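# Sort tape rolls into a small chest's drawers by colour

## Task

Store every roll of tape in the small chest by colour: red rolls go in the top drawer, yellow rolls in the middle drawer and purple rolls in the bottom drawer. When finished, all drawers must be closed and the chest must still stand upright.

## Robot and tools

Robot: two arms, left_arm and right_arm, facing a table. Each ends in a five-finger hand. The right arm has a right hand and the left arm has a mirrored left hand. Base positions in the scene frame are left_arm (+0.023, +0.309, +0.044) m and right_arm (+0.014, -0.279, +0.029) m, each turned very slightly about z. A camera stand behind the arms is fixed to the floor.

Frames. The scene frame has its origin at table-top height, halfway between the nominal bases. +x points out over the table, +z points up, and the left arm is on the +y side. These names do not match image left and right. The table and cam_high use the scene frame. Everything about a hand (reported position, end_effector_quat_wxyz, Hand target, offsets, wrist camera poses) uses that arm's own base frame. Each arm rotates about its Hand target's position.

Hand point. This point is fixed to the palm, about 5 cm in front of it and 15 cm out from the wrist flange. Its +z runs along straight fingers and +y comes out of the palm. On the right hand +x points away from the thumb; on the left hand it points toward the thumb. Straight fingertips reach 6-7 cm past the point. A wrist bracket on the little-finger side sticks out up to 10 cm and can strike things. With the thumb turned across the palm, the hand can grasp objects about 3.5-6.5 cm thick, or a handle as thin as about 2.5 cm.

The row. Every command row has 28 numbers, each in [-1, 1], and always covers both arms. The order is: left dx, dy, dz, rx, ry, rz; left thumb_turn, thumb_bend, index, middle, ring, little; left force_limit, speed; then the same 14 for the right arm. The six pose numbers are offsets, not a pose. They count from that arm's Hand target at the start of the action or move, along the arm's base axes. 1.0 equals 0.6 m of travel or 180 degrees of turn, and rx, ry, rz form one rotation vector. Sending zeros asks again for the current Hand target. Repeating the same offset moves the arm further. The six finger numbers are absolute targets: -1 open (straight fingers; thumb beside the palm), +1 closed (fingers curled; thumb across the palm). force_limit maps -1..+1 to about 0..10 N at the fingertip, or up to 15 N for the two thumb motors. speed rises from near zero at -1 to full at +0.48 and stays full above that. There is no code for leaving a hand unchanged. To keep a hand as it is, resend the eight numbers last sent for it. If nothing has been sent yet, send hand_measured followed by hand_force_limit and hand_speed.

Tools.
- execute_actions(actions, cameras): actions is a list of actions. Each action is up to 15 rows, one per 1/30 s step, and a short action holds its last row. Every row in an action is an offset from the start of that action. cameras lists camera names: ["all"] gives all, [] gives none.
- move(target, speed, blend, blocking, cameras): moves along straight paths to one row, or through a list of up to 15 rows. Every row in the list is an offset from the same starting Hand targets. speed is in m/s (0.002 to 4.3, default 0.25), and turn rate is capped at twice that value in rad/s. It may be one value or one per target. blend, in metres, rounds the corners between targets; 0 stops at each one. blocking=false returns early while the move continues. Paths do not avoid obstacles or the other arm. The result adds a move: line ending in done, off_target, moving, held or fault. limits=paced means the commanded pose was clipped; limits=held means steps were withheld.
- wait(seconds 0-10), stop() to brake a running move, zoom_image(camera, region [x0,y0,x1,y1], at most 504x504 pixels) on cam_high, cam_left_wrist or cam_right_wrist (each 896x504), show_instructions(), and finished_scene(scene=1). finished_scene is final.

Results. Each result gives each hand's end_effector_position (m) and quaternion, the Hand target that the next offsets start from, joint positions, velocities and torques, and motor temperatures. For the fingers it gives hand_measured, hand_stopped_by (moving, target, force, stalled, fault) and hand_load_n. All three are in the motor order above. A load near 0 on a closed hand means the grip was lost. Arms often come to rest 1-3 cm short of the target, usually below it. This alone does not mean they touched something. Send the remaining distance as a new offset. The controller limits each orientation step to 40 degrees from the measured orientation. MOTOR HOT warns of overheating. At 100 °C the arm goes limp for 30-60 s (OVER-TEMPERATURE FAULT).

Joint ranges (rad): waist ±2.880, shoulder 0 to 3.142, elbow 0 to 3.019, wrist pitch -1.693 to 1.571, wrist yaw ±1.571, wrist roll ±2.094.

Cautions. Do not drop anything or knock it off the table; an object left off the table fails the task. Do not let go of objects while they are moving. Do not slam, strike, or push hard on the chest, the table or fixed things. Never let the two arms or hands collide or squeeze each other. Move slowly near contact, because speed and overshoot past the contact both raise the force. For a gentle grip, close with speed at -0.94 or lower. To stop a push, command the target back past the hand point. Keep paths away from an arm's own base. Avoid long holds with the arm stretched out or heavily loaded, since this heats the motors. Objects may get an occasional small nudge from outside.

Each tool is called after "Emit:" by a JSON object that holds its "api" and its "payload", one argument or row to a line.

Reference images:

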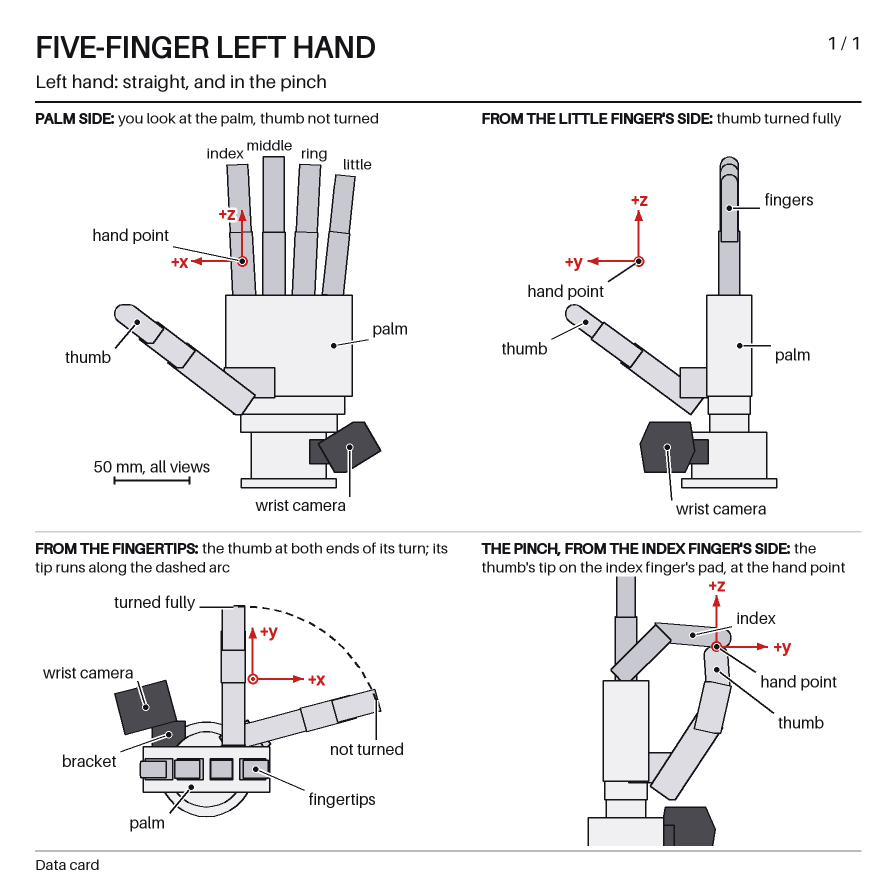

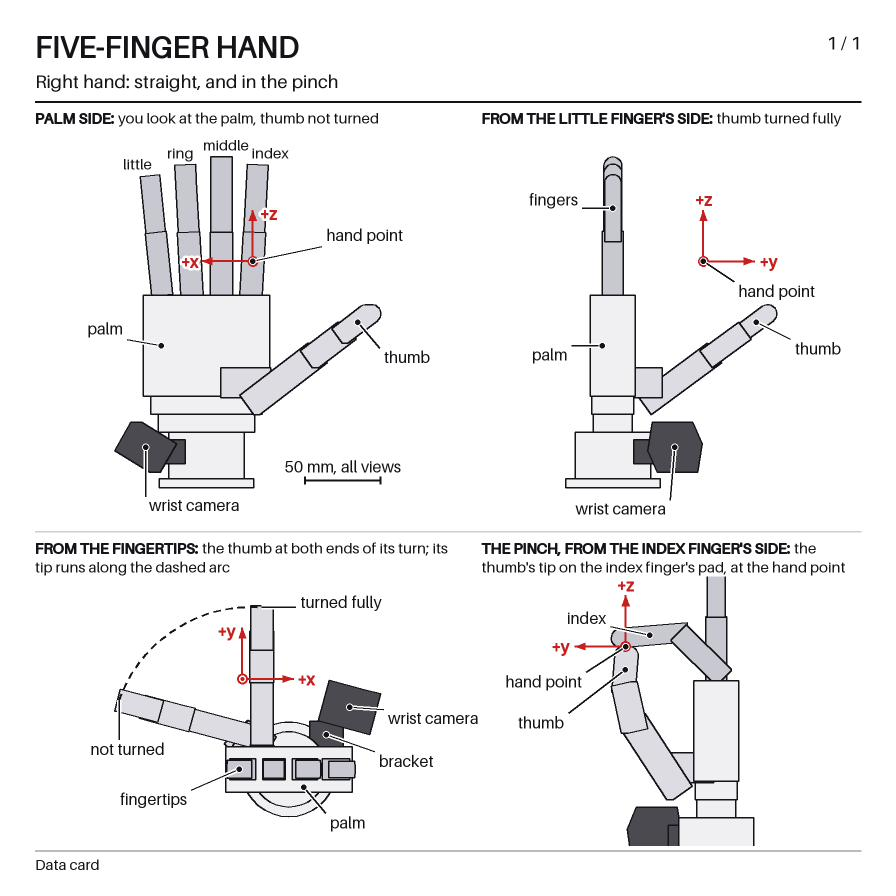

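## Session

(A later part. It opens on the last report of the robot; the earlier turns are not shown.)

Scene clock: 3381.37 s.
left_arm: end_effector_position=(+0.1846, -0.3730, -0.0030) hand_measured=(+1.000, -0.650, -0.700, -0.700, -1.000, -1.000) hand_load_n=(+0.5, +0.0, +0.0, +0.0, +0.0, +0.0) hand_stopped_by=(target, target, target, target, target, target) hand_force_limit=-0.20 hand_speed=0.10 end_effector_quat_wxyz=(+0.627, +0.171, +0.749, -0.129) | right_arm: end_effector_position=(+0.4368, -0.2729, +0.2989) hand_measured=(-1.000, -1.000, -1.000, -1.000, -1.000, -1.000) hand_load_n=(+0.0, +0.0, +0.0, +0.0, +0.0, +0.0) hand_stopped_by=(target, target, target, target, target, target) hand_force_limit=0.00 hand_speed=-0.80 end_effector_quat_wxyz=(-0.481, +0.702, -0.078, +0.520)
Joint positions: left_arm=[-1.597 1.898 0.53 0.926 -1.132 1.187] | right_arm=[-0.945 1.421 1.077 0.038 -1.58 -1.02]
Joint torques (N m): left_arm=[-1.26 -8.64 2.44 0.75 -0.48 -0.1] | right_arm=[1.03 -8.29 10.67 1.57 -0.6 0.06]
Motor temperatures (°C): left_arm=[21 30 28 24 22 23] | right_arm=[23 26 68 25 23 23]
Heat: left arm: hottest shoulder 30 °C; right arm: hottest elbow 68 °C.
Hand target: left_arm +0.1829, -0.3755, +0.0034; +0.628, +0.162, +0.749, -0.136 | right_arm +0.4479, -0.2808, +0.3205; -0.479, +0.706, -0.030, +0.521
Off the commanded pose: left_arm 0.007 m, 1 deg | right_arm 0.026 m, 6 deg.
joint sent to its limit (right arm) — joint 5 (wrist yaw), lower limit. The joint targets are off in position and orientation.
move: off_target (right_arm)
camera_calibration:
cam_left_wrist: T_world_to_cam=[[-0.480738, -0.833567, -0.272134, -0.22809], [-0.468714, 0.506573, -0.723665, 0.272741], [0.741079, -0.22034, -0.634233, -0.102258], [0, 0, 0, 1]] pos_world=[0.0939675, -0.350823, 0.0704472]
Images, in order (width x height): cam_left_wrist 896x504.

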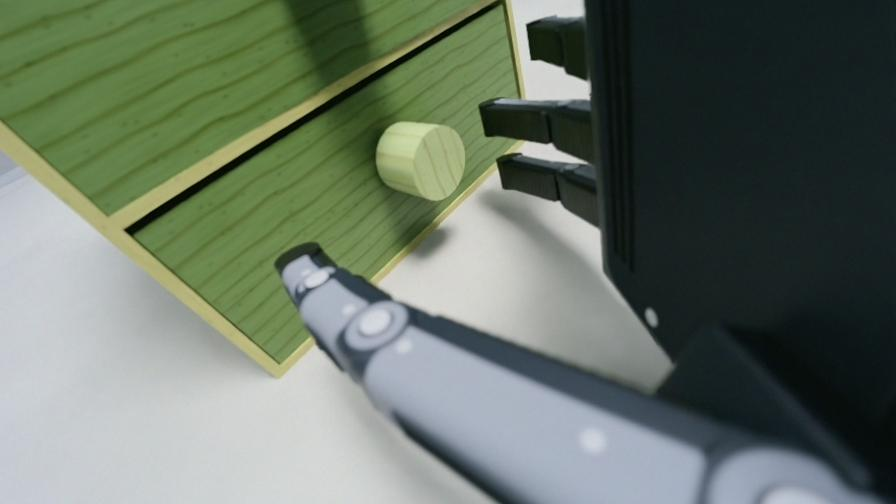

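Emit:
{"api": "move", "payload": {
  "target": [
    [0.055,-0.037,0.0,0,0,0,1,-0.65,-0.7,-0.7,-1,-1,-0.2,0.1,0,0,0,0,0,0,-1,-1,-1,-1,-1,-1,0,-0.8]
  ],
  "speed": [0.06],
  "cameras": ["cam_left_wrist"]
}}

Scene clock: 3392.07 s.
left_arm: end_effector_position=(+0.2085, -0.3882, -0.0027) hand_measured=(+1.000, -0.650, -0.700, -0.700, -1.000, -1.000) hand_load_n=(+0.0, +0.0, +0.0, +0.0, +0.0, +0.0) hand_stopped_by=(target, target, target, target, target, target) hand_force_limit=-0.20 hand_speed=0.10 end_effector_quat_wxyz=(+0.621, +0.176, +0.753, -0.129) | right_arm: end_effector_position=(+0.4368, -0.2729, +0.2989) hand_measured=(-1.000, -1.000, -1.000, -1.000, -1.000, -1.000) hand_load_n=(+0.0, +0.0, +0.0, +0.0, +0.0, +0.0) hand_stopped_by=(target, target, target, target, target, target) hand_force_limit=0.00 hand_speed=-0.80 end_effector_quat_wxyz=(-0.481, +0.702, -0.078, +0.520)
Joint positions: left_arm=[-1.528 1.907 0.566 0.931 -1.057 1.235] | right_arm=[-0.945 1.421 1.077 0.038 -1.58 -1.02]
Joint torques (N m): left_arm=[0.79 -7.18 4.29 2.26 -0.14 0.15] | right_arm=[0.15 -7.77 10.84 1.54 -0.63 0.05]
Motor temperatures (°C): left_arm=[21 30 28 24 22 23] | right_arm=[23 26 68 25 23 23]
Heat: left arm: hottest shoulder 30 °C; right arm: hottest elbow 68 °C.
Hand target: left_arm +0.2159, -0.3977, +0.0034; +0.628, +0.162, +0.749, -0.136 | right_arm +0.4479, -0.2808, +0.3205; -0.479, +0.706, -0.030, +0.521
Off the commanded pose: left_arm 0.013 m, 2 deg | right_arm 0.026 m, 6 deg.
joint sent to its limit (right arm) — joint 5 (wrist yaw), lower limit. The joint targets are off in position and orientation.
move: off_target (left_arm, right_arm)
camera_calibration:
cam_left_wrist: T_world_to_cam=[[-0.490748, -0.826794, -0.274914, -0.224429], [-0.472519, 0.517638, -0.713286, 0.297034], [0.732047, -0.220142, -0.644706, -0.121265], [0, 0, 0, 1]] pos_world=[0.118988, -0.366008, 0.071991]
Images, in order (width x height): cam_left_wrist 896x504.

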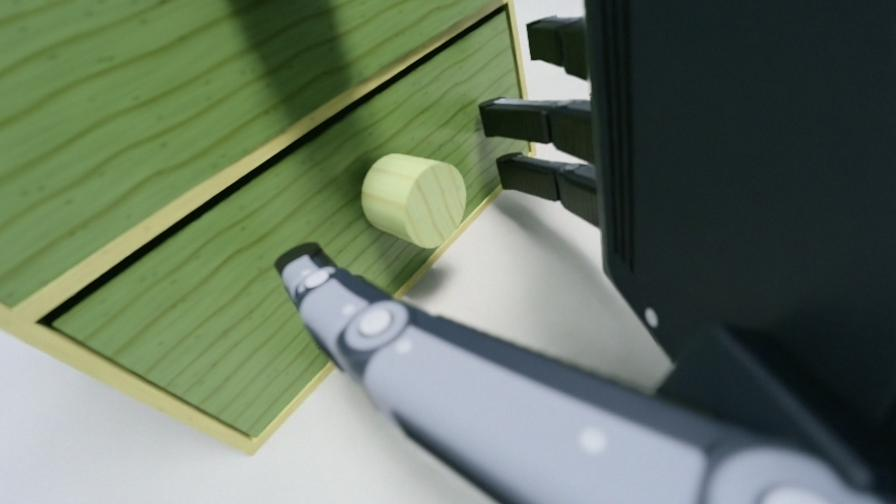

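Emit:
{"api": "move", "payload": {
  "target": [
    [0.015,-0.007,-0.008,0,0,0,1,-0.65,-0.7,-0.7,-1,-1,-0.2,0.1,0,0,0,0,0,0,-1,-1,-1,-1,-1,-1,0,-0.8]
  ],
  "speed": [0.06],
  "cameras": ["cam_left_wrist"]
}}

Scene clock: 3401.67 s.
left_arm: end_effector_position=(+0.2136, -0.3944, -0.0070) hand_measured=(+1.000, -0.650, -0.700, -0.700, -1.000, -1.000) hand_load_n=(+0.5, +0.0, +0.0, +0.0, +0.0, +0.0) hand_stopped_by=(target, target, target, target, target, target) hand_force_limit=-0.20 hand_speed=0.10 end_effector_quat_wxyz=(+0.620, +0.180, +0.752, -0.132) | right_arm: end_effector_position=(+0.4368, -0.2729, +0.2989) hand_measured=(-1.000, -1.000, -1.000, -1.000, -1.000, -1.000) hand_load_n=(+0.0, +0.0, +0.0, +0.0, +0.0, +0.0) hand_stopped_by=(target, target, target, target, target, target) hand_force_limit=0.00 hand_speed=-0.80 end_effector_quat_wxyz=(-0.481, +0.702, -0.078, +0.520)
Joint positions: left_arm=[-1.514 1.93 0.58 0.956 -1.035 1.252] | right_arm=[-0.945 1.421 1.077 0.038 -1.58 -1.02]
Joint torques (N m): left_arm=[1.44 -7.3 4.3 2.28 -0.14 0.16] | right_arm=[0.44 -7.77 10.65 1.69 -0.65 0.06]
Motor temperatures (°C): left_arm=[21 30 28 24 22 23] | right_arm=[23 26 68 25 23 23]
Heat: left arm: hottest shoulder 30 °C; right arm: hottest elbow 68 °C.
Hand target: left_arm +0.2249, -0.4019, -0.0014; +0.628, +0.162, +0.749, -0.136 | right_arm +0.4479, -0.2808, +0.3205; -0.479, +0.706, -0.030, +0.521
Off the commanded pose: left_arm 0.015 m, 2 deg | right_arm 0.026 m, 6 deg.
joint sent to its limit (right arm) — joint 5 (wrist yaw), lower limit. The joint targets are off in position and orientation.
move: off_target (left_arm, right_arm)
camera_calibration:
cam_left_wrist: T_world_to_cam=[[-0.49861, -0.822375, -0.27402, -0.224888], [-0.468068, 0.521503, -0.713406, 0.300147], [0.729589, -0.227452, -0.644954, -0.131499], [0, 0, 0, 1]] pos_world=[0.124298, -0.371379, 0.067692]
Images, in order (width x height): cam_left_wrist 896x504.

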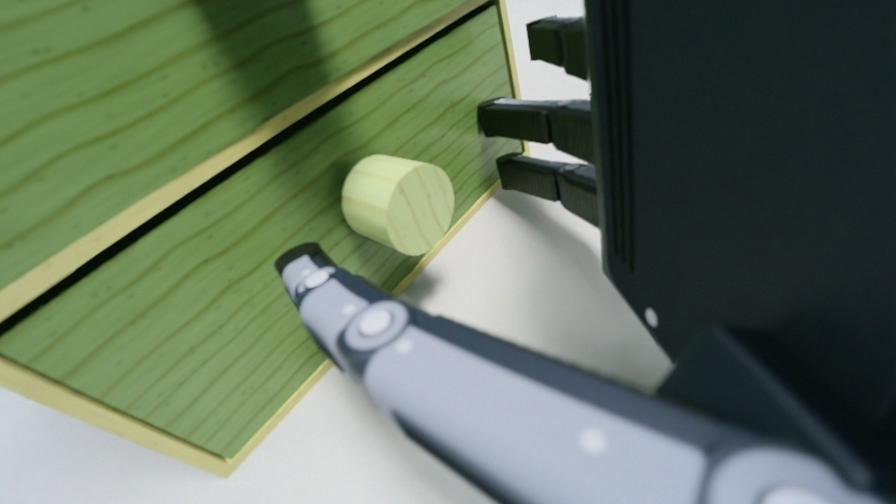

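Emit:
{"api": "move", "payload": {
  "target": [
    [-0.001,0.011,0.002,0,0,0,1,-0.65,-0.7,-0.7,-1,-1,-0.2,0.1,0,0,0,0,0,0,-1,-1,-1,-1,-1,-1,0,-0.8]
  ],
  "speed": [0.06],
  "cameras": []
}}

Emit:
{"api": "move", "payload": {
  "target": [
    [0,0,0,0,0,0,1,-0.1,0.1,0.1,-1,-1,-0.2,-0.6,0,0,0,0,0,0,-1,-1,-1,-1,-1,-1,0,-0.8]
  ],
  "speed": [0.06],
  "cameras": ["cam_left_wrist"]
}}

Scene clock: 3414.33 s.
left_arm: end_effector_position=(+0.2142, -0.3948, -0.0066) hand_measured=(+1.000, -0.650, -0.700, -0.700, -1.000, -1.000) hand_load_n=(+0.0, +0.0, +0.0, +0.0, +0.0, +0.0) hand_stopped_by=(target, target, target, target, target, target) hand_force_limit=-0.20 hand_speed=0.10 end_effector_quat_wxyz=(+0.620, +0.178, +0.752, -0.134) | right_arm: end_effector_position=(+0.4368, -0.2729, +0.2989) hand_measured=(-1.000, -1.000, -1.000, -1.000, -1.000, -1.000) hand_load_n=(+0.0, +0.0, +0.0, +0.0, +0.0, +0.0) hand_stopped_by=(target, target, target, target, target, target) hand_force_limit=0.00 hand_speed=-0.80 end_effector_quat_wxyz=(-0.481, +0.702, -0.078, +0.520)
Joint positions: left_arm=[-1.512 1.93 0.58 0.96 -1.034 1.252] | right_arm=[-0.945 1.421 1.077 0.038 -1.58 -1.02]
Joint torques (N m): left_arm=[1.32 -7.94 2.91 2.39 -0.21 0.15] | right_arm=[0.26 -8.23 10.67 1.72 -0.64 0.03]
Motor temperatures (°C): left_arm=[21 30 28 24 22 23] | right_arm=[23 26 68 25 23 23]
Heat: left arm: hottest shoulder 30 °C; right arm: hottest elbow 68 °C.
Hand target: left_arm +0.2243, -0.3953, -0.0002; +0.628, +0.162, +0.749, -0.136 | right_arm +0.4479, -0.2808, +0.3205; -0.479, +0.706, -0.030, +0.521
Off the commanded pose: left_arm 0.012 m, 2 deg | right_arm 0.026 m, 6 deg.
joint sent to its limit (right arm) — joint 5 (wrist yaw), lower limit. The joint targets are off in position and orientation.
move: off_target (left_arm, right_arm)
No camera images: "cameras" was empty.

Scene clock: 3415.53 s.
left_arm: end_effector_position=(+0.2130, -0.4002, -0.0060) hand_measured=(+1.000, -0.300, -0.010, -0.376, -1.000, -1.000) hand_load_n=(-0.5, +8.0, +9.5, +2.0, +0.0, +0.0) hand_stopped_by=(target, force, force, force, target, target) hand_force_limit=-0.20 hand_speed=-0.60 end_effector_quat_wxyz=(+0.619, +0.181, +0.751, -0.143) | right_arm: end_effector_position=(+0.4368, -0.2729, +0.2989) hand_measured=(-1.000, -1.000, -1.000, -1.000, -1.000, -1.000) hand_load_n=(+0.0, +0.0, +0.0, -0.5, +0.0, +0.0) hand_stopped_by=(target, target, target, target, target, target) hand_force_limit=0.00 hand_speed=-0.80 end_effector_quat_wxyz=(-0.481, +0.702, -0.078, +0.520)
Joint positions: left_arm=[-1.514 1.93 0.583 0.969 -1.018 1.255] | right_arm=[-0.945 1.421 1.077 0.038 -1.58 -1.02]
Joint torques (N m): left_arm=[1.32 -8 2.74 2.07 -0.82 0.13] | right_arm=[0.67 -7.65 10.78 1.76 -0.7 0.14]
Motor temperatures (°C): left_arm=[21 30 28 24 22 23] | right_arm=[23 26 68 25 23 23]
Heat: left arm: hottest shoulder 30 °C; right arm: hottest elbow 68 °C.
Hand target: left_arm +0.2243, -0.3953, -0.0002; +0.628, +0.162, +0.749, -0.136 | right_arm +0.4479, -0.2808, +0.3205; -0.479, +0.706, -0.030, +0.521
Off the commanded pose: left_arm 0.014 m, 3 deg | right_arm 0.026 m, 6 deg.
joint sent to its limit (right arm) — joint 5 (wrist yaw), lower limit. The joint targets are off in position and orientation.
move: off_target (left_arm, right_arm)
camera_calibration:
cam_left_wrist: T_world_to_cam=[[-0.512973, -0.818057, -0.260079, -0.22466], [-0.462572, 0.518661, -0.71904, 0.301261], [0.723108, -0.248543, -0.644469, -0.138719], [0, 0, 0, 1]] pos_world=[0.124419, -0.374515, 0.0687889]
Images, in order (width x height): cam_left_wrist 896x504.

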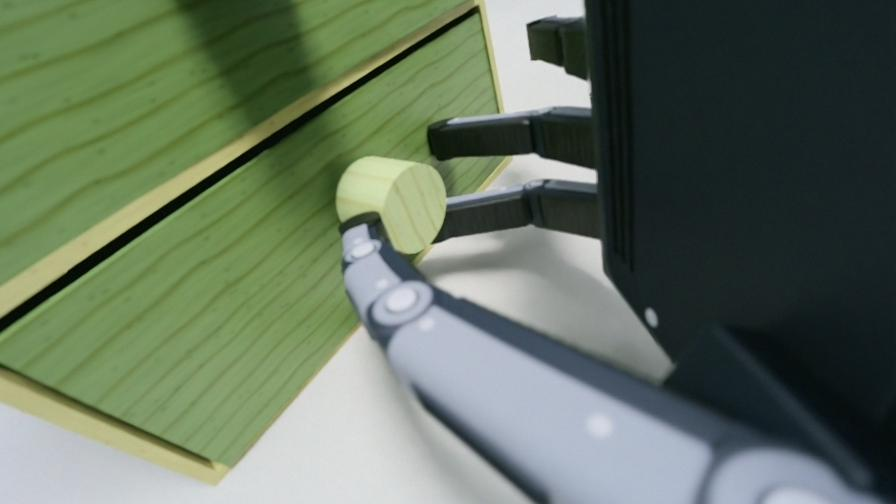

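Emit:
{"api": "move", "payload": {
  "target": [
    [-0.0188,-0.0078,0,0,0,0,1,-0.1,0.11,0.13,-1,-1,-0.2,-0.5,0,0,0,0,0,0,-1,-1,-1,-1,-1,-1,0,-0.8],
    [-0.08,-0.031,0,0,0,0,1,-0.1,0.11,0.13,-1,-1,-0.2,-0.5,0,0,0,0,0,0,-1,-1,-1,-1,-1,-1,0,-0.8]
  ],
  "speed": [0.04,0.05],
  "cameras": ["cam_left_wrist"]
}}

Scene clock: 3427.43 s.
left_arm: end_effector_position=(+0.1773, -0.4034, -0.0064) hand_measured=(+1.000, -0.298, -0.008, -0.336, -1.000, -1.000) hand_load_n=(+0.0, +0.0, +0.0, +0.0, +0.0, +0.0) hand_stopped_by=(target, force, force, force, target, target) hand_force_limit=-0.20 hand_speed=-0.50 end_effector_quat_wxyz=(+0.626, +0.175, +0.750, -0.127) | right_arm: end_effector_position=(+0.4368, -0.2729, +0.2989) hand_measured=(-1.000, -1.000, -1.000, -1.000, -1.000, -1.000) hand_load_n=(-0.5, +0.0, +0.0, +0.0, +0.0, +0.0) hand_stopped_by=(target, target, target, target, target, target) hand_force_limit=0.00 hand_speed=-0.80 end_effector_quat_wxyz=(-0.481, +0.702, -0.078, +0.520)
Joint positions: left_arm=[-1.614 1.932 0.617 0.851 -1.144 1.173] | right_arm=[-0.945 1.421 1.077 0.038 -1.58 -1.02]
Joint torques (N m): left_arm=[-1.03 -8.47 4.41 0.72 -0.52 -0.11] | right_arm=[0.32 -7.94 10.48 1.83 -0.66 0.01]
Motor temperatures (°C): left_arm=[21 30 28 24 22 23] | right_arm=[23 26 68 25 23 23]
Heat: left arm: hottest shoulder 30 °C; right arm: hottest elbow 68 °C.
Hand target: left_arm +0.1763, -0.4139, -0.0002; +0.628, +0.162, +0.749, -0.136 | right_arm +0.4479, -0.2808, +0.3205; -0.479, +0.706, -0.030, +0.521
Off the commanded pose: left_arm 0.012 m, 2 deg | right_arm 0.026 m, 6 deg.
joint sent to its limit (right arm) — joint 5 (wrist yaw), lower limit. The joint targets are off in position and orientation.
move: off_target (left_arm, right_arm)
camera_calibration:
cam_left_wrist: T_world_to_cam=[[-0.483331, -0.829521, -0.279797, -0.255724], [-0.466695, 0.514554, -0.719326, 0.285187], [0.740666, -0.217092, -0.635834, -0.104331], [0, 0, 0, 1]] pos_world=[0.0867702, -0.381522, 0.0672545]
Images, in order (width x height): cam_left_wrist 896x504.

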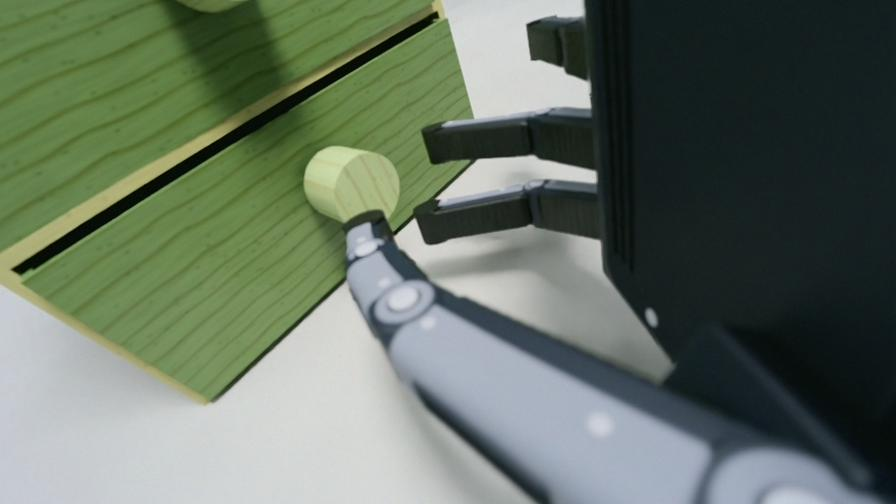

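Emit:
{"api": "move", "payload": {
  "target": [
    [-0.01,0,0,0,0,0,1,-0.65,-0.7,-0.7,-1,-1,-0.2,0.2,0,0,0,0,0,0,-1,-1,-1,-1,-1,-1,0,-0.8],
    [0.0,0.03,0.0,0,0,0,1,-0.65,-0.7,-0.7,-1,-1,-0.2,0.2,0,0,0,0,0,0,-1,-1,-1,-1,-1,-1,0,-0.8]
  ],
  "speed": [0.04,0.06],
  "cameras": ["cam_left_wrist"]
}}

Scene clock: 3472.13 s.
left_arm: end_effector_position=(+0.1780, -0.3887, -0.0097) hand_measured=(+1.000, -0.650, -0.700, -0.700, -1.000, -1.000) hand_load_n=(+0.5, +0.0, +0.0, +0.0, +0.0, +0.0) hand_stopped_by=(target, target, target, target, target, target) hand_force_limit=-0.20 hand_speed=0.20 end_effector_quat_wxyz=(+0.625, +0.175, +0.752, -0.116) | right_arm: end_effector_position=(+0.4368, -0.2729, +0.2989) hand_measured=(-1.000, -1.000, -1.000, -1.000, -1.000, -1.000) hand_load_n=(+0.0, +0.0, +0.0, +0.0, +0.0, +0.0) hand_stopped_by=(target, target, target, target, target, target) hand_force_limit=0.00 hand_speed=-0.80 end_effector_quat_wxyz=(-0.481, +0.702, -0.078, +0.520)
Joint positions: left_arm=[-1.614 1.925 0.589 0.841 -1.155 1.157] | right_arm=[-0.945 1.421 1.077 0.038 -1.58 -1.02]
Joint torques (N m): left_arm=[-0.21 -9.23 2.65 2.13 -0.19 0.02] | right_arm=[0.67 -8.06 10.8 1.43 -0.66 0.05]
Motor temperatures (°C): left_arm=[21 30 28 24 22 23] | right_arm=[23 26 68 25 23 23]
Heat: left arm: hottest shoulder 30 °C; right arm: hottest elbow 68 °C.
Hand target: left_arm +0.1763, -0.3959, -0.0002; +0.628, +0.162, +0.749, -0.136 | right_arm +0.4479, -0.2808, +0.3205; -0.479, +0.706, -0.030, +0.521
Off the commanded pose: left_arm 0.012 m, 3 deg | right_arm 0.026 m, 6 deg.
joint sent to its limit (right arm) — joint 5 (wrist yaw), lower limit. The joint targets are off in position and orientation.
move: off_target (left_arm, right_arm)
camera_calibration:
cam_left_wrist: T_world_to_cam=[[-0.472929, -0.83075, -0.293585, -0.246642], [-0.473535, 0.520636, -0.710425, 0.27924], [0.743036, -0.196958, -0.639613, -0.0964595], [0, 0, 0, 1]] pos_world=[0.0872586, -0.369279, 0.0642717]
Images, in order (width x height): cam_left_wrist 896x504.

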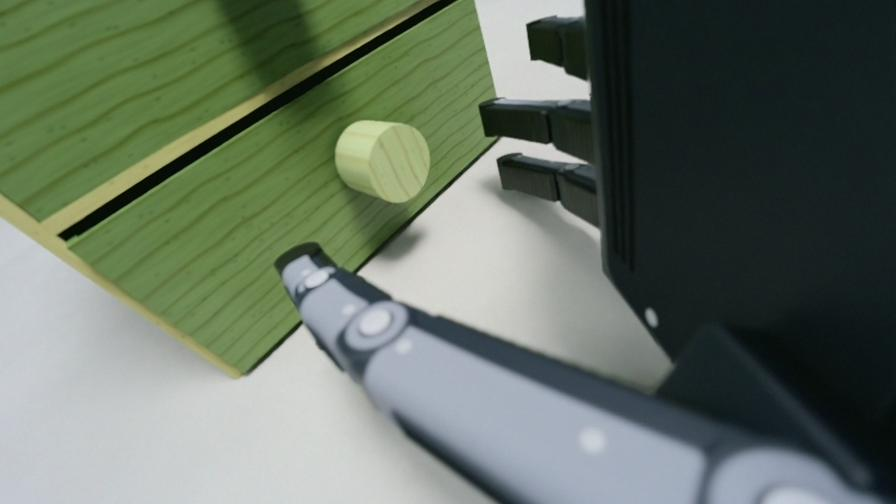

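Emit:
{"api": "move", "payload": {
  "target": [
    [0.064,-0.0043,0.004,0,0,0,1,-0.65,-0.7,-0.7,-1,-1,-0.2,0.2,0,0,0,0,0,0,-1,-1,-1,-1,-1,-1,0,-0.8]
  ],
  "speed": [0.06],
  "cameras": ["cam_left_wrist"]
}}

Scene clock: 3502.00 s.
left_arm: end_effector_position=(+0.2096, -0.3956, -0.0053) hand_measured=(+1.000, -0.650, -0.700, -0.700, -1.000, -1.000) hand_load_n=(+0.5, +0.0, +0.0, +0.0, +0.0, +0.0) hand_stopped_by=(target, target, target, target, target, target) hand_force_limit=-0.20 hand_speed=0.20 end_effector_quat_wxyz=(+0.622, +0.173, +0.753, -0.130) | right_arm: end_effector_position=(+0.4368, -0.2729, +0.2989) hand_measured=(-1.000, -1.000, -1.000, -1.000, -1.000, -1.000) hand_load_n=(+0.0, +0.5, +0.0, +0.0, +0.0, +0.0) hand_stopped_by=(target, target, target, target, target, target) hand_force_limit=0.00 hand_speed=-0.80 end_effector_quat_wxyz=(-0.481, +0.702, -0.078, +0.520)
Joint positions: left_arm=[-1.526 1.925 0.589 0.931 -1.06 1.233] | right_arm=[-0.945 1.421 1.077 0.038 -1.58 -1.02]
Joint torques (N m): left_arm=[0.79 -8.47 2.86 2.25 -0.15 0.15] | right_arm=[1.38 -7.53 10.84 1.68 -0.7 0.04]
Motor temperatures (°C): left_arm=[21 31 28 24 22 23] | right_arm=[23 26 68 25 23 23]
Heat: left arm: hottest shoulder 31 °C; right arm: hottest elbow 68 °C.
Hand target: left_arm +0.2147, -0.3985, +0.0022; +0.628, +0.162, +0.749, -0.136 | right_arm +0.4479, -0.2808, +0.3205; -0.479, +0.706, -0.030, +0.521
Off the commanded pose: left_arm 0.009 m, 2 deg | right_arm 0.026 m, 6 deg.
joint sent to its limit (right arm) — joint 5 (wrist yaw), lower limit. The joint targets are off in position and orientation.
move: off_target (right_arm)
camera_calibration:
cam_left_wrist: T_world_to_cam=[[-0.486699, -0.83065, -0.270452, -0.233121], [-0.474323, 0.511262, -0.716679, 0.297358], [0.733581, -0.220526, -0.642827, -0.125819], [0, 0, 0, 1]] pos_world=[0.119882, -0.373416, 0.0691828]
Images, in order (width x height): cam_left_wrist 896x504.

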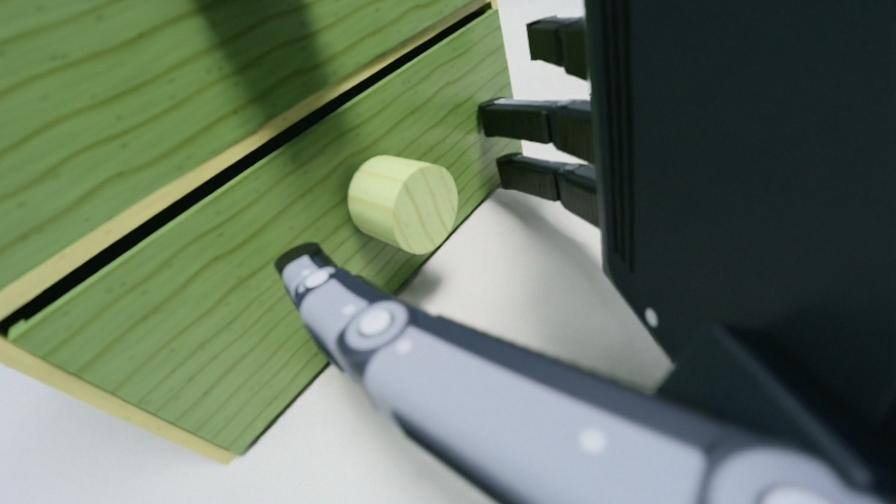

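Emit:
{"api": "move", "payload": {
  "target": [
    [0,0,0,0,0,0,1,-0.1,0.1,0.1,-1,-1,-0.2,-0.6,0,0,0,0,0,0,-1,-1,-1,-1,-1,-1,0,-0.8],
    [0,0,0,0,0,0,1,-0.15,0.12,0.12,-1,-1,0.3,-0.6,0,0,0,0,0,0,-1,-1,-1,-1,-1,-1,0,-0.8]
  ],
  "speed": [0.06,0.06],
  "cameras": ["cam_left_wrist"]
}}

Scene clock: 3515.13 s.
left_arm: end_effector_position=(+0.2068, -0.3981, -0.0064) hand_measured=(+1.000, -0.324, +0.020, -0.080, -1.000, -1.000) hand_load_n=(-1.0, +11.5, +14.0, +5.5, -0.5, +0.0) hand_stopped_by=(target, force, force, force, target, target) hand_force_limit=0.30 hand_speed=-0.60 end_effector_quat_wxyz=(+0.620, +0.178, +0.753, -0.133) | right_arm: end_effector_position=(+0.4368, -0.2729, +0.2989) hand_measured=(-1.000, -1.000, -1.000, -1.000, -1.000, -1.000) hand_load_n=(+0.0, +0.0, +0.0, +0.0, +0.0, +0.0) hand_stopped_by=(target, target, target, target, target, target) hand_force_limit=0.00 hand_speed=-0.80 end_effector_quat_wxyz=(-0.481, +0.702, -0.078, +0.520)
Joint positions: left_arm=[-1.532 1.927 0.589 0.931 -1.052 1.233] | right_arm=[-0.945 1.421 1.077 0.038 -1.58 -1.02]
Joint torques (N m): left_arm=[0.79 -8.41 2.86 2.22 -0.47 0.15] | right_arm=[0.56 -8.29 10.91 1.77 -0.72 0.05]
Motor temperatures (°C): left_arm=[21 31 27 24 22 23] | right_arm=[23 26 68 25 23 23]
Heat: left arm: hottest shoulder 31 °C; right arm: hottest elbow 68 °C.
Hand target: left_arm +0.2147, -0.3985, +0.0022; +0.628, +0.162, +0.749, -0.136 | right_arm +0.4479, -0.2808, +0.3205; -0.479, +0.706, -0.030, +0.521
Off the commanded pose: left_arm 0.012 m, 2 deg | right_arm 0.026 m, 6 deg.
joint sent to its limit (right arm) — joint 5 (wrist yaw), lower limit. The joint targets are off in position and orientation.
move: off_target (left_arm, right_arm); target 2's new numbers were sent with left_arm's hand 0.011 m and 2 deg from that target
camera_calibration:
cam_left_wrist: T_world_to_cam=[[-0.498449, -0.823797, -0.270013, -0.231657], [-0.469803, 0.518446, -0.714491, 0.298417], [0.728583, -0.229284, -0.645442, -0.127467], [0, 0, 0, 1]] pos_world=[0.117599, -0.374778, 0.0683937]
Images, in order (width x height): cam_left_wrist 896x504.

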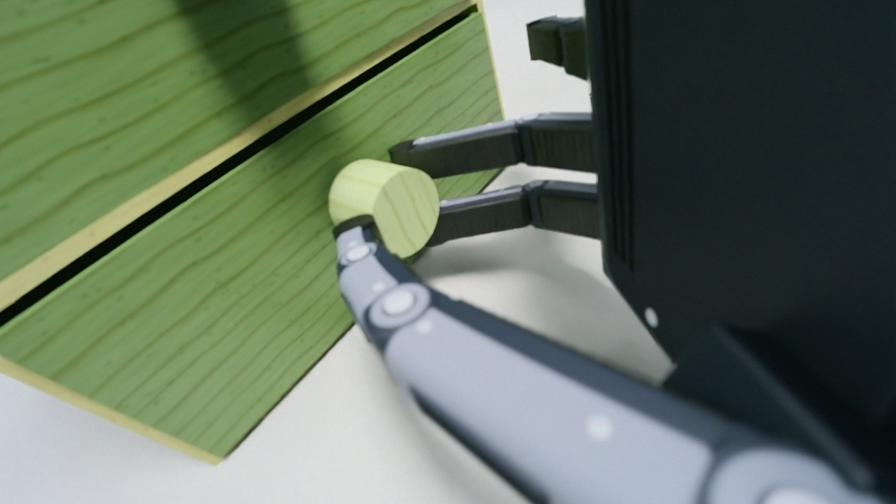

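Emit:
{"api": "move", "payload": {
  "target": [
    [-0.078,-0.0325,0,0,0,0,1,-0.15,0.12,0.12,-1,-1,0.3,-0.6,0,0,0,0,0,0,-1,-1,-1,-1,-1,-1,0,-0.8]
  ],
  "speed": [0.04],
  "cameras": ["cam_left_wrist"]
}}

Scene clock: 3527.83 s.
left_arm: end_effector_position=(+0.1756, -0.4074, -0.0059) hand_measured=(+1.000, -0.324, +0.020, -0.080, -1.000, -1.000) hand_load_n=(+0.0, +11.0, +11.0, +6.5, +0.0, +0.0) hand_stopped_by=(target, force, force, force, target, target) hand_force_limit=0.30 hand_speed=-0.60 end_effector_quat_wxyz=(+0.624, +0.168, +0.752, -0.127) | right_arm: end_effector_position=(+0.4368, -0.2729, +0.2989) hand_measured=(-1.000, -1.000, -1.000, -1.000, -1.000, -1.000) hand_load_n=(+0.0, +0.0, +0.0, +0.0, +0.0, +0.0) hand_stopped_by=(target, target, target, target, target, target) hand_force_limit=0.00 hand_speed=-0.80 end_effector_quat_wxyz=(-0.481, +0.702, -0.078, +0.520)
Joint positions: left_arm=[-1.617 1.927 0.634 0.81 -1.153 1.143] | right_arm=[-0.945 1.421 1.077 0.038 -1.58 -1.02]
Joint torques (N m): left_arm=[-1.55 -8.7 4.36 0.66 -0.93 -0.02] | right_arm=[0.5 -7.53 10.61 1.62 -0.66 0.11]
Motor temperatures (°C): left_arm=[21 31 27 24 22 23] | right_arm=[23 26 68 25 23 23]
Heat: left arm: hottest shoulder 31 °C; right arm: hottest elbow 68 °C.
Hand target: left_arm +0.1679, -0.4180, +0.0022; +0.628, +0.162, +0.749, -0.136 | right_arm +0.4479, -0.2808, +0.3205; -0.479, +0.706, -0.030, +0.521
Off the commanded pose: left_arm 0.015 m, 1 deg | right_arm 0.026 m, 6 deg.
joint sent to its limit (right arm) — joint 5 (wrist yaw), lower limit. The joint targets are off in position and orientation.
move: off_target (left_arm, right_arm)
camera_calibration:
cam_left_wrist: T_world_to_cam=[[-0.476317, -0.836864, -0.269779, -0.263989], [-0.477485, 0.503824, -0.71984, 0.284404], [0.73833, -0.214057, -0.63957, -0.102002], [0, 0, 0, 1]] pos_world=[0.0853675, -0.386047, 0.0682692]
Images, in order (width x height): cam_left_wrist 896x504.

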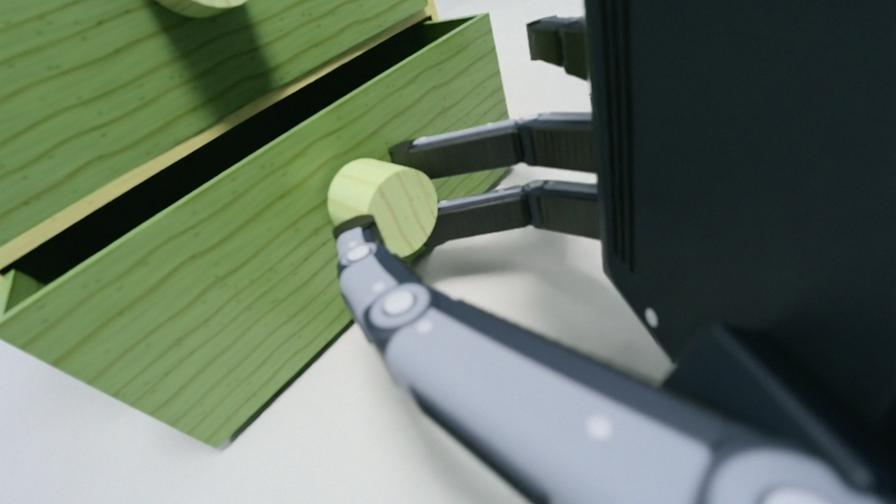

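Emit:
{"api": "move", "payload": {
  "target": [
    [-0.085,-0.027,0,0,0,0,1,-0.15,0.12,0.12,-1,-1,0.3,-0.6,0,0,0,0,0,0,-1,-1,-1,-1,-1,-1,0,-0.8]
  ],
  "speed": [0.04],
  "cameras": ["cam_left_wrist"]
}}

Scene clock: 3543.23 s.
left_arm: end_effector_position=(+0.1207, -0.4213, -0.0064) hand_measured=(+1.000, -0.322, +0.022, -0.080, -1.000, -1.000) hand_load_n=(+0.5, +0.0, +0.0, +0.0, +0.0, +0.0) hand_stopped_by=(target, force, force, force, target, target) hand_force_limit=0.30 hand_speed=-0.60 end_effector_quat_wxyz=(+0.627, +0.176, +0.749, -0.123) | right_arm: end_effector_position=(+0.4368, -0.2729, +0.2989) hand_measured=(-1.000, -1.000, -1.000, -1.000, -1.000, -1.000) hand_load_n=(+0.0, +0.0, +0.0, +0.0, +0.0, +0.0) hand_stopped_by=(target, target, target, target, target, target) hand_force_limit=0.00 hand_speed=-0.80 end_effector_quat_wxyz=(-0.481, +0.702, -0.078, +0.520)
Joint positions: left_arm=[-1.752 1.927 0.707 0.558 -1.265 0.969] | right_arm=[-0.945 1.421 1.077 0.038 -1.58 -1.02]
Joint torques (N m): left_arm=[-1.2 -9.17 5.16 0.54 -0.69 -0.09] | right_arm=[0.44 -8.12 10.7 1.72 -0.66 0.03]
Motor temperatures (°C): left_arm=[21 31 28 24 23 23] | right_arm=[23 26 68 25 23 23]
Heat: left arm: hottest shoulder 31 °C; right arm: hottest elbow 68 °C.
Hand target: left_arm +0.1169, -0.4342, +0.0022; +0.628, +0.162, +0.749, -0.136 | right_arm +0.4479, -0.2808, +0.3205; -0.479, +0.706, -0.030, +0.521
Off the commanded pose: left_arm 0.016 m, 2 deg | right_arm 0.026 m, 6 deg.
joint sent to its limit (right arm) — joint 5 (wrist yaw), lower limit. The joint targets are off in position and orientation.
move: off_target (left_arm, right_arm)
camera_calibration:
cam_left_wrist: T_world_to_cam=[[-0.480039, -0.829033, -0.286821, -0.29832], [-0.465771, 0.517931, -0.717499, 0.269196], [0.743384, -0.210834, -0.634767, -0.0640118], [0, 0, 0, 1]] pos_world=[0.0297639, -0.400238, 0.0669508]
Images, in order (width x height): cam_left_wrist 896x504.

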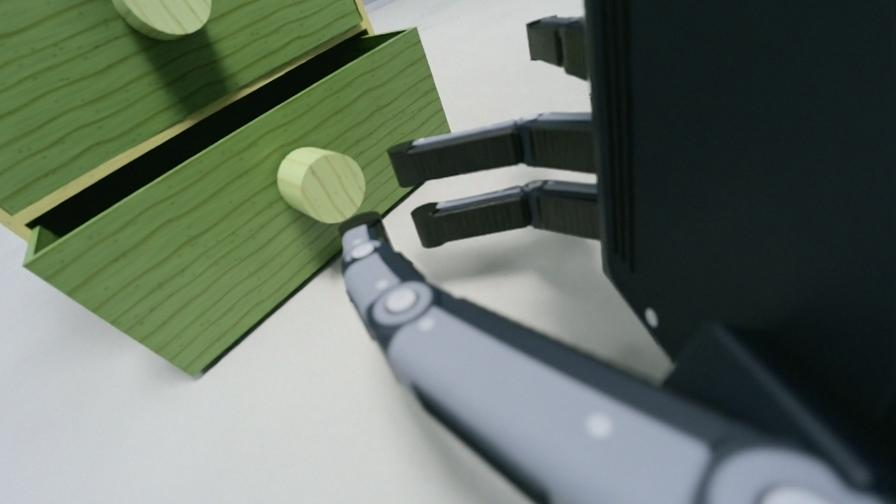

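Emit:
{"api": "move", "payload": {
  "target": [
    [0.0,0.0,0,0,0,0,1,-0.65,-0.7,-0.7,-1,-1,-0.2,0.2,0,0,0,0,0,0,-1,-1,-1,-1,-1,-1,0,-0.8],
    [0.045,0.05,0,0,0,0,1,-0.65,-0.7,-0.7,-1,-1,-0.2,0.2,0,0,0,0,0,0,-1,-1,-1,-1,-1,-1,0,-0.8]
  ],
  "speed": [0.04,0.06],
  "cameras": ["cam_left_wrist","cam_high"]
}}

Scene clock: 3560.43 s.
left_arm: end_effector_position=(+0.1429, -0.3984, -0.0072) hand_measured=(+1.000, -0.650, -0.700, -0.700, -1.000, -1.000) hand_load_n=(+0.5, -0.5, +0.0, +0.0, +0.0, +0.0) hand_stopped_by=(target, target, target, target, target, target) hand_force_limit=-0.20 hand_speed=0.20 end_effector_quat_wxyz=(+0.625, +0.172, +0.751, -0.123) | right_arm: end_effector_position=(+0.4368, -0.2729, +0.2989) hand_measured=(-1.000, -1.000, -1.000, -1.000, -1.000, -1.000) hand_load_n=(+0.0, +0.0, +0.0, +0.0, +0.0, +0.0) hand_stopped_by=(target, target, target, target, target, target) hand_force_limit=0.00 hand_speed=-0.80 end_effector_quat_wxyz=(-0.481, +0.702, -0.078, +0.520)
Joint positions: left_arm=[-1.704 1.909 0.628 0.687 -1.229 1.035] | right_arm=[-0.945 1.421 1.077 0.038 -1.58 -1.02]
Joint torques (N m): left_arm=[0.62 -9.29 2.95 2 -0.27 0.17] | right_arm=[0.73 -7.65 10.76 1.85 -0.65 0.09]
Motor temperatures (°C): left_arm=[21 31 28 24 23 23] | right_arm=[23 26 68 25 23 23]
Heat: left arm: hottest shoulder 31 °C; right arm: hottest elbow 68 °C.
Hand target: left_arm +0.1439, -0.4042, +0.0022; +0.628, +0.162, +0.749, -0.136 | right_arm +0.4479, -0.2808, +0.3205; -0.479, +0.706, -0.030, +0.521
Off the commanded pose: left_arm 0.011 m, 2 deg | right_arm 0.026 m, 6 deg.
joint sent to its limit (right arm) — joint 5 (wrist yaw), lower limit. The joint targets are off in position and orientation.
move: off_target (left_arm, right_arm)
camera_calibration:
cam_left_wrist: T_world_to_cam=[[-0.477009, -0.832819, -0.280848, -0.270647], [-0.472377, 0.512402, -0.71715, 0.265949], [0.741163, -0.209421, -0.637825, -0.0753371], [0, 0, 0, 1]] pos_world=[0.0523643, -0.37745, 0.0666629]
Images, in order (width x height): cam_high 896x504, cam_left_wrist 896x504.

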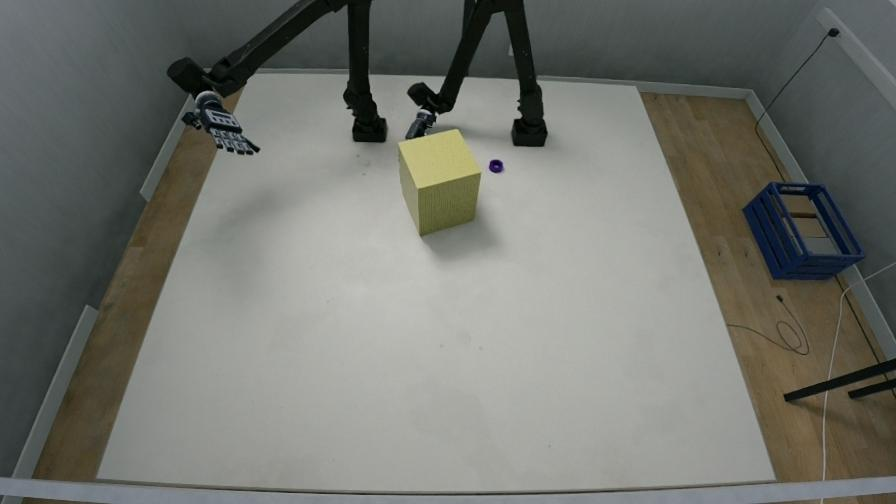

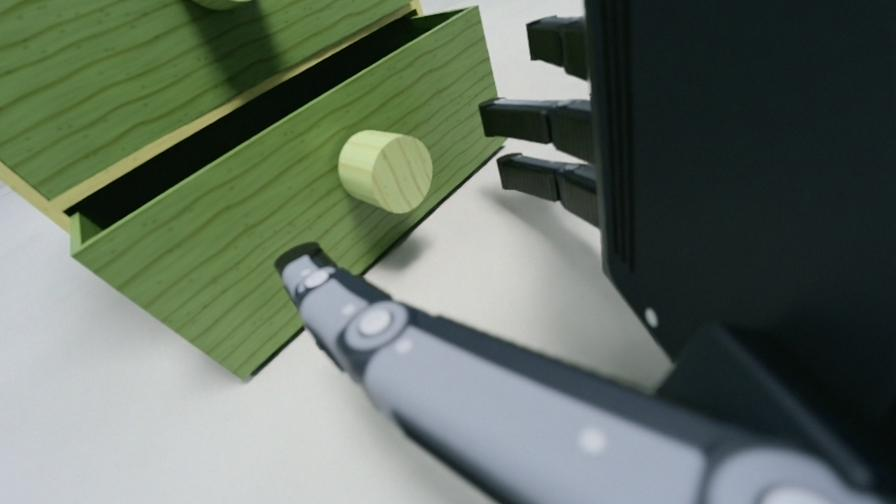

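Emit:
{"api": "execute_actions", "payload": {
  "actions": [],
  "cameras": ["cam_left_wrist","cam_high"]
}}

Scene clock: 3598.07 s.
left_arm: end_effector_position=(+0.1429, -0.3984, -0.0072) hand_measured=(+1.000, -0.650, -0.700, -0.700, -1.000, -1.000) hand_load_n=(+0.0, +0.0, +0.0, +0.0, +0.0, +0.0) hand_stopped_by=(target, target, target, target, target, target) hand_force_limit=-0.20 hand_speed=0.20 end_effector_quat_wxyz=(+0.625, +0.172, +0.751, -0.123) | right_arm: end_effector_position=(+0.4368, -0.2729, +0.2989) hand_measured=(-1.000, -1.000, -1.000, -1.000, -1.000, -1.000) hand_load_n=(+0.0, +0.0, +0.0, +0.0, +0.0, +0.0) hand_stopped_by=(target, target, target, target, target, target) hand_force_limit=0.00 hand_speed=-0.80 end_effector_quat_wxyz=(-0.481, +0.702, -0.078, +0.520)
Joint positions: left_arm=[-1.704 1.909 0.628 0.687 -1.229 1.035] | right_arm=[-0.945 1.421 1.077 0.038 -1.58 -1.02]
Joint velocities: within noise
Joint torques (N m): left_arm=[0.62 -9.23 2.93 2 -0.27 0.15] | right_arm=[0.67 -7.65 10.39 1.65 -0.67 0.06]
Motor temperatures (°C): left_arm=[21 30 27 24 22 23] | right_arm=[23 26 68 25 23 23]
Heat: left arm: hottest shoulder 30 °C; right arm: hottest elbow 68 °C.
Hand target: left_arm +0.1439, -0.4042, +0.0022; +0.628, +0.162, +0.749, -0.136 | right_arm +0.4479, -0.2808, +0.3205; -0.479, +0.706, -0.030, +0.521
Off the commanded pose: left_arm 0.011 m, 2 deg | right_arm 0.026 m, 6 deg.
camera_calibration:
cam_left_wrist: T_world_to_cam=[[-0.477009, -0.832819, -0.280848, -0.270647], [-0.472377, 0.512402, -0.71715, 0.265949], [0.741163, -0.209421, -0.637825, -0.0753371], [0, 0, 0, 1]] pos_world=[0.0523643, -0.37745, 0.0666629]
Images, in order (width x height): cam_high 896x504, cam_left_wrist 896x504.

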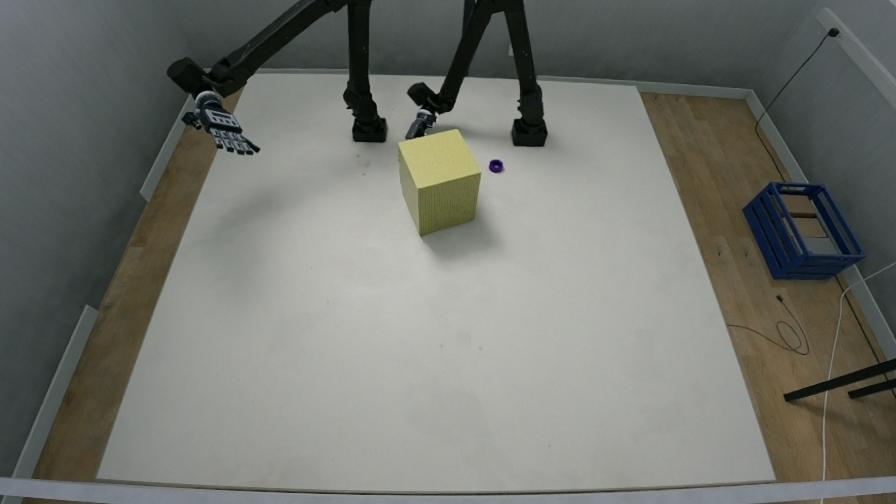

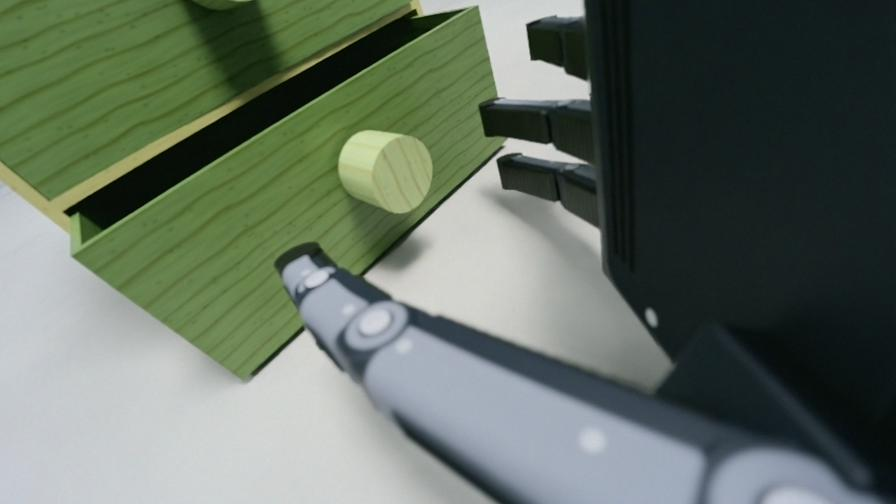

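Emit:
{"api": "move", "payload": {
  "target": [
    [0.053,0.0003,0.0033,0,0,0,1,-0.65,-0.7,-0.7,-1,-1,-0.2,0.2,0,0,0,0,0,0,-1,-1,-1,-1,-1,-1,0,-0.8]
  ],
  "speed": 0.06,
  "cameras": ["cam_left_wrist"]
}}

Scene clock: 3619.70 s.
left_arm: end_effector_position=(+0.1717, -0.4015, -0.0028) hand_measured=(+1.000, -0.650, -0.700, -0.700, -1.000, -1.000) hand_load_n=(+0.5, +0.0, +0.0, +0.0, +0.0, -0.5) hand_stopped_by=(target, target, target, target, target, target) hand_force_limit=-0.20 hand_speed=0.20 end_effector_quat_wxyz=(+0.624, +0.172, +0.752, -0.129) | right_arm: end_effector_position=(+0.4368, -0.2729, +0.2989) hand_measured=(-1.000, -1.000, -1.000, -1.000, -1.000, -1.000) hand_load_n=(+0.0, +0.0, +0.0, +0.0, +0.0, +0.0) hand_stopped_by=(target, target, target, target, target, target) hand_force_limit=0.00 hand_speed=-0.80 end_effector_quat_wxyz=(-0.481, +0.702, -0.078, +0.520)
Joint positions: left_arm=[-1.627 1.909 0.612 0.81 -1.155 1.141] | right_arm=[-0.945 1.421 1.077 0.038 -1.58 -1.02]
Joint torques (N m): left_arm=[0.79 -8.64 2.78 2.14 -0.22 0.15] | right_arm=[0.73 -8.12 10.8 1.72 -0.63 0.07]
Motor temperatures (°C): left_arm=[21 30 27 24 22 23] | right_arm=[23 26 68 25 23 23]
Heat: left arm: hottest shoulder 30 °C; right arm: hottest elbow 68 °C.
Hand target: left_arm +0.1757, -0.4040, +0.0042; +0.628, +0.162, +0.749, -0.136 | right_arm +0.4479, -0.2808, +0.3205; -0.479, +0.706, -0.030, +0.521
Off the commanded pose: left_arm 0.008 m, 1 deg | right_arm 0.026 m, 6 deg.
joint sent to its limit (right arm) — joint 5 (wrist yaw), lower limit. The joint targets are off in position and orientation.
move: off_target (right_arm)
camera_calibration:
cam_left_wrist: T_world_to_cam=[[-0.48386, -0.832019, -0.271337, -0.256828], [-0.472687, 0.509397, -0.719084, 0.283132], [0.73651, -0.219679, -0.639761, -0.0979103], [0, 0, 0, 1]] pos_world=[0.081676, -0.379421, 0.0712701]
Images, in order (width x height): cam_left_wrist 896x504.

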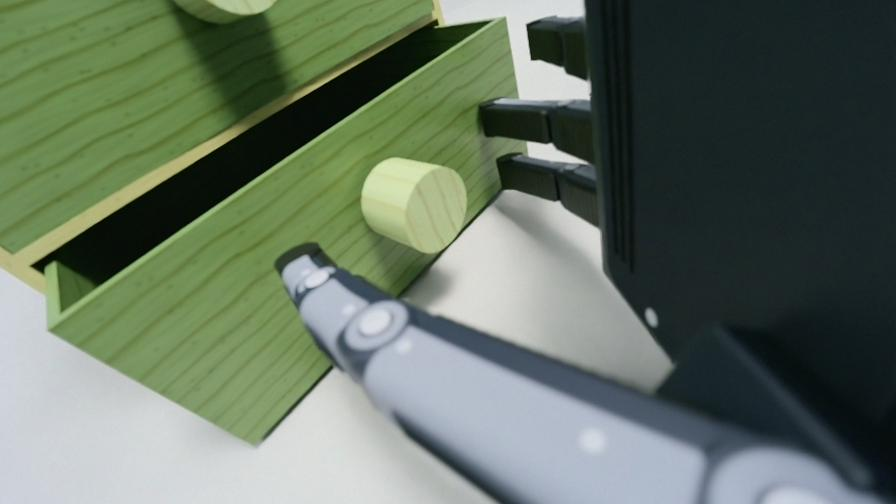

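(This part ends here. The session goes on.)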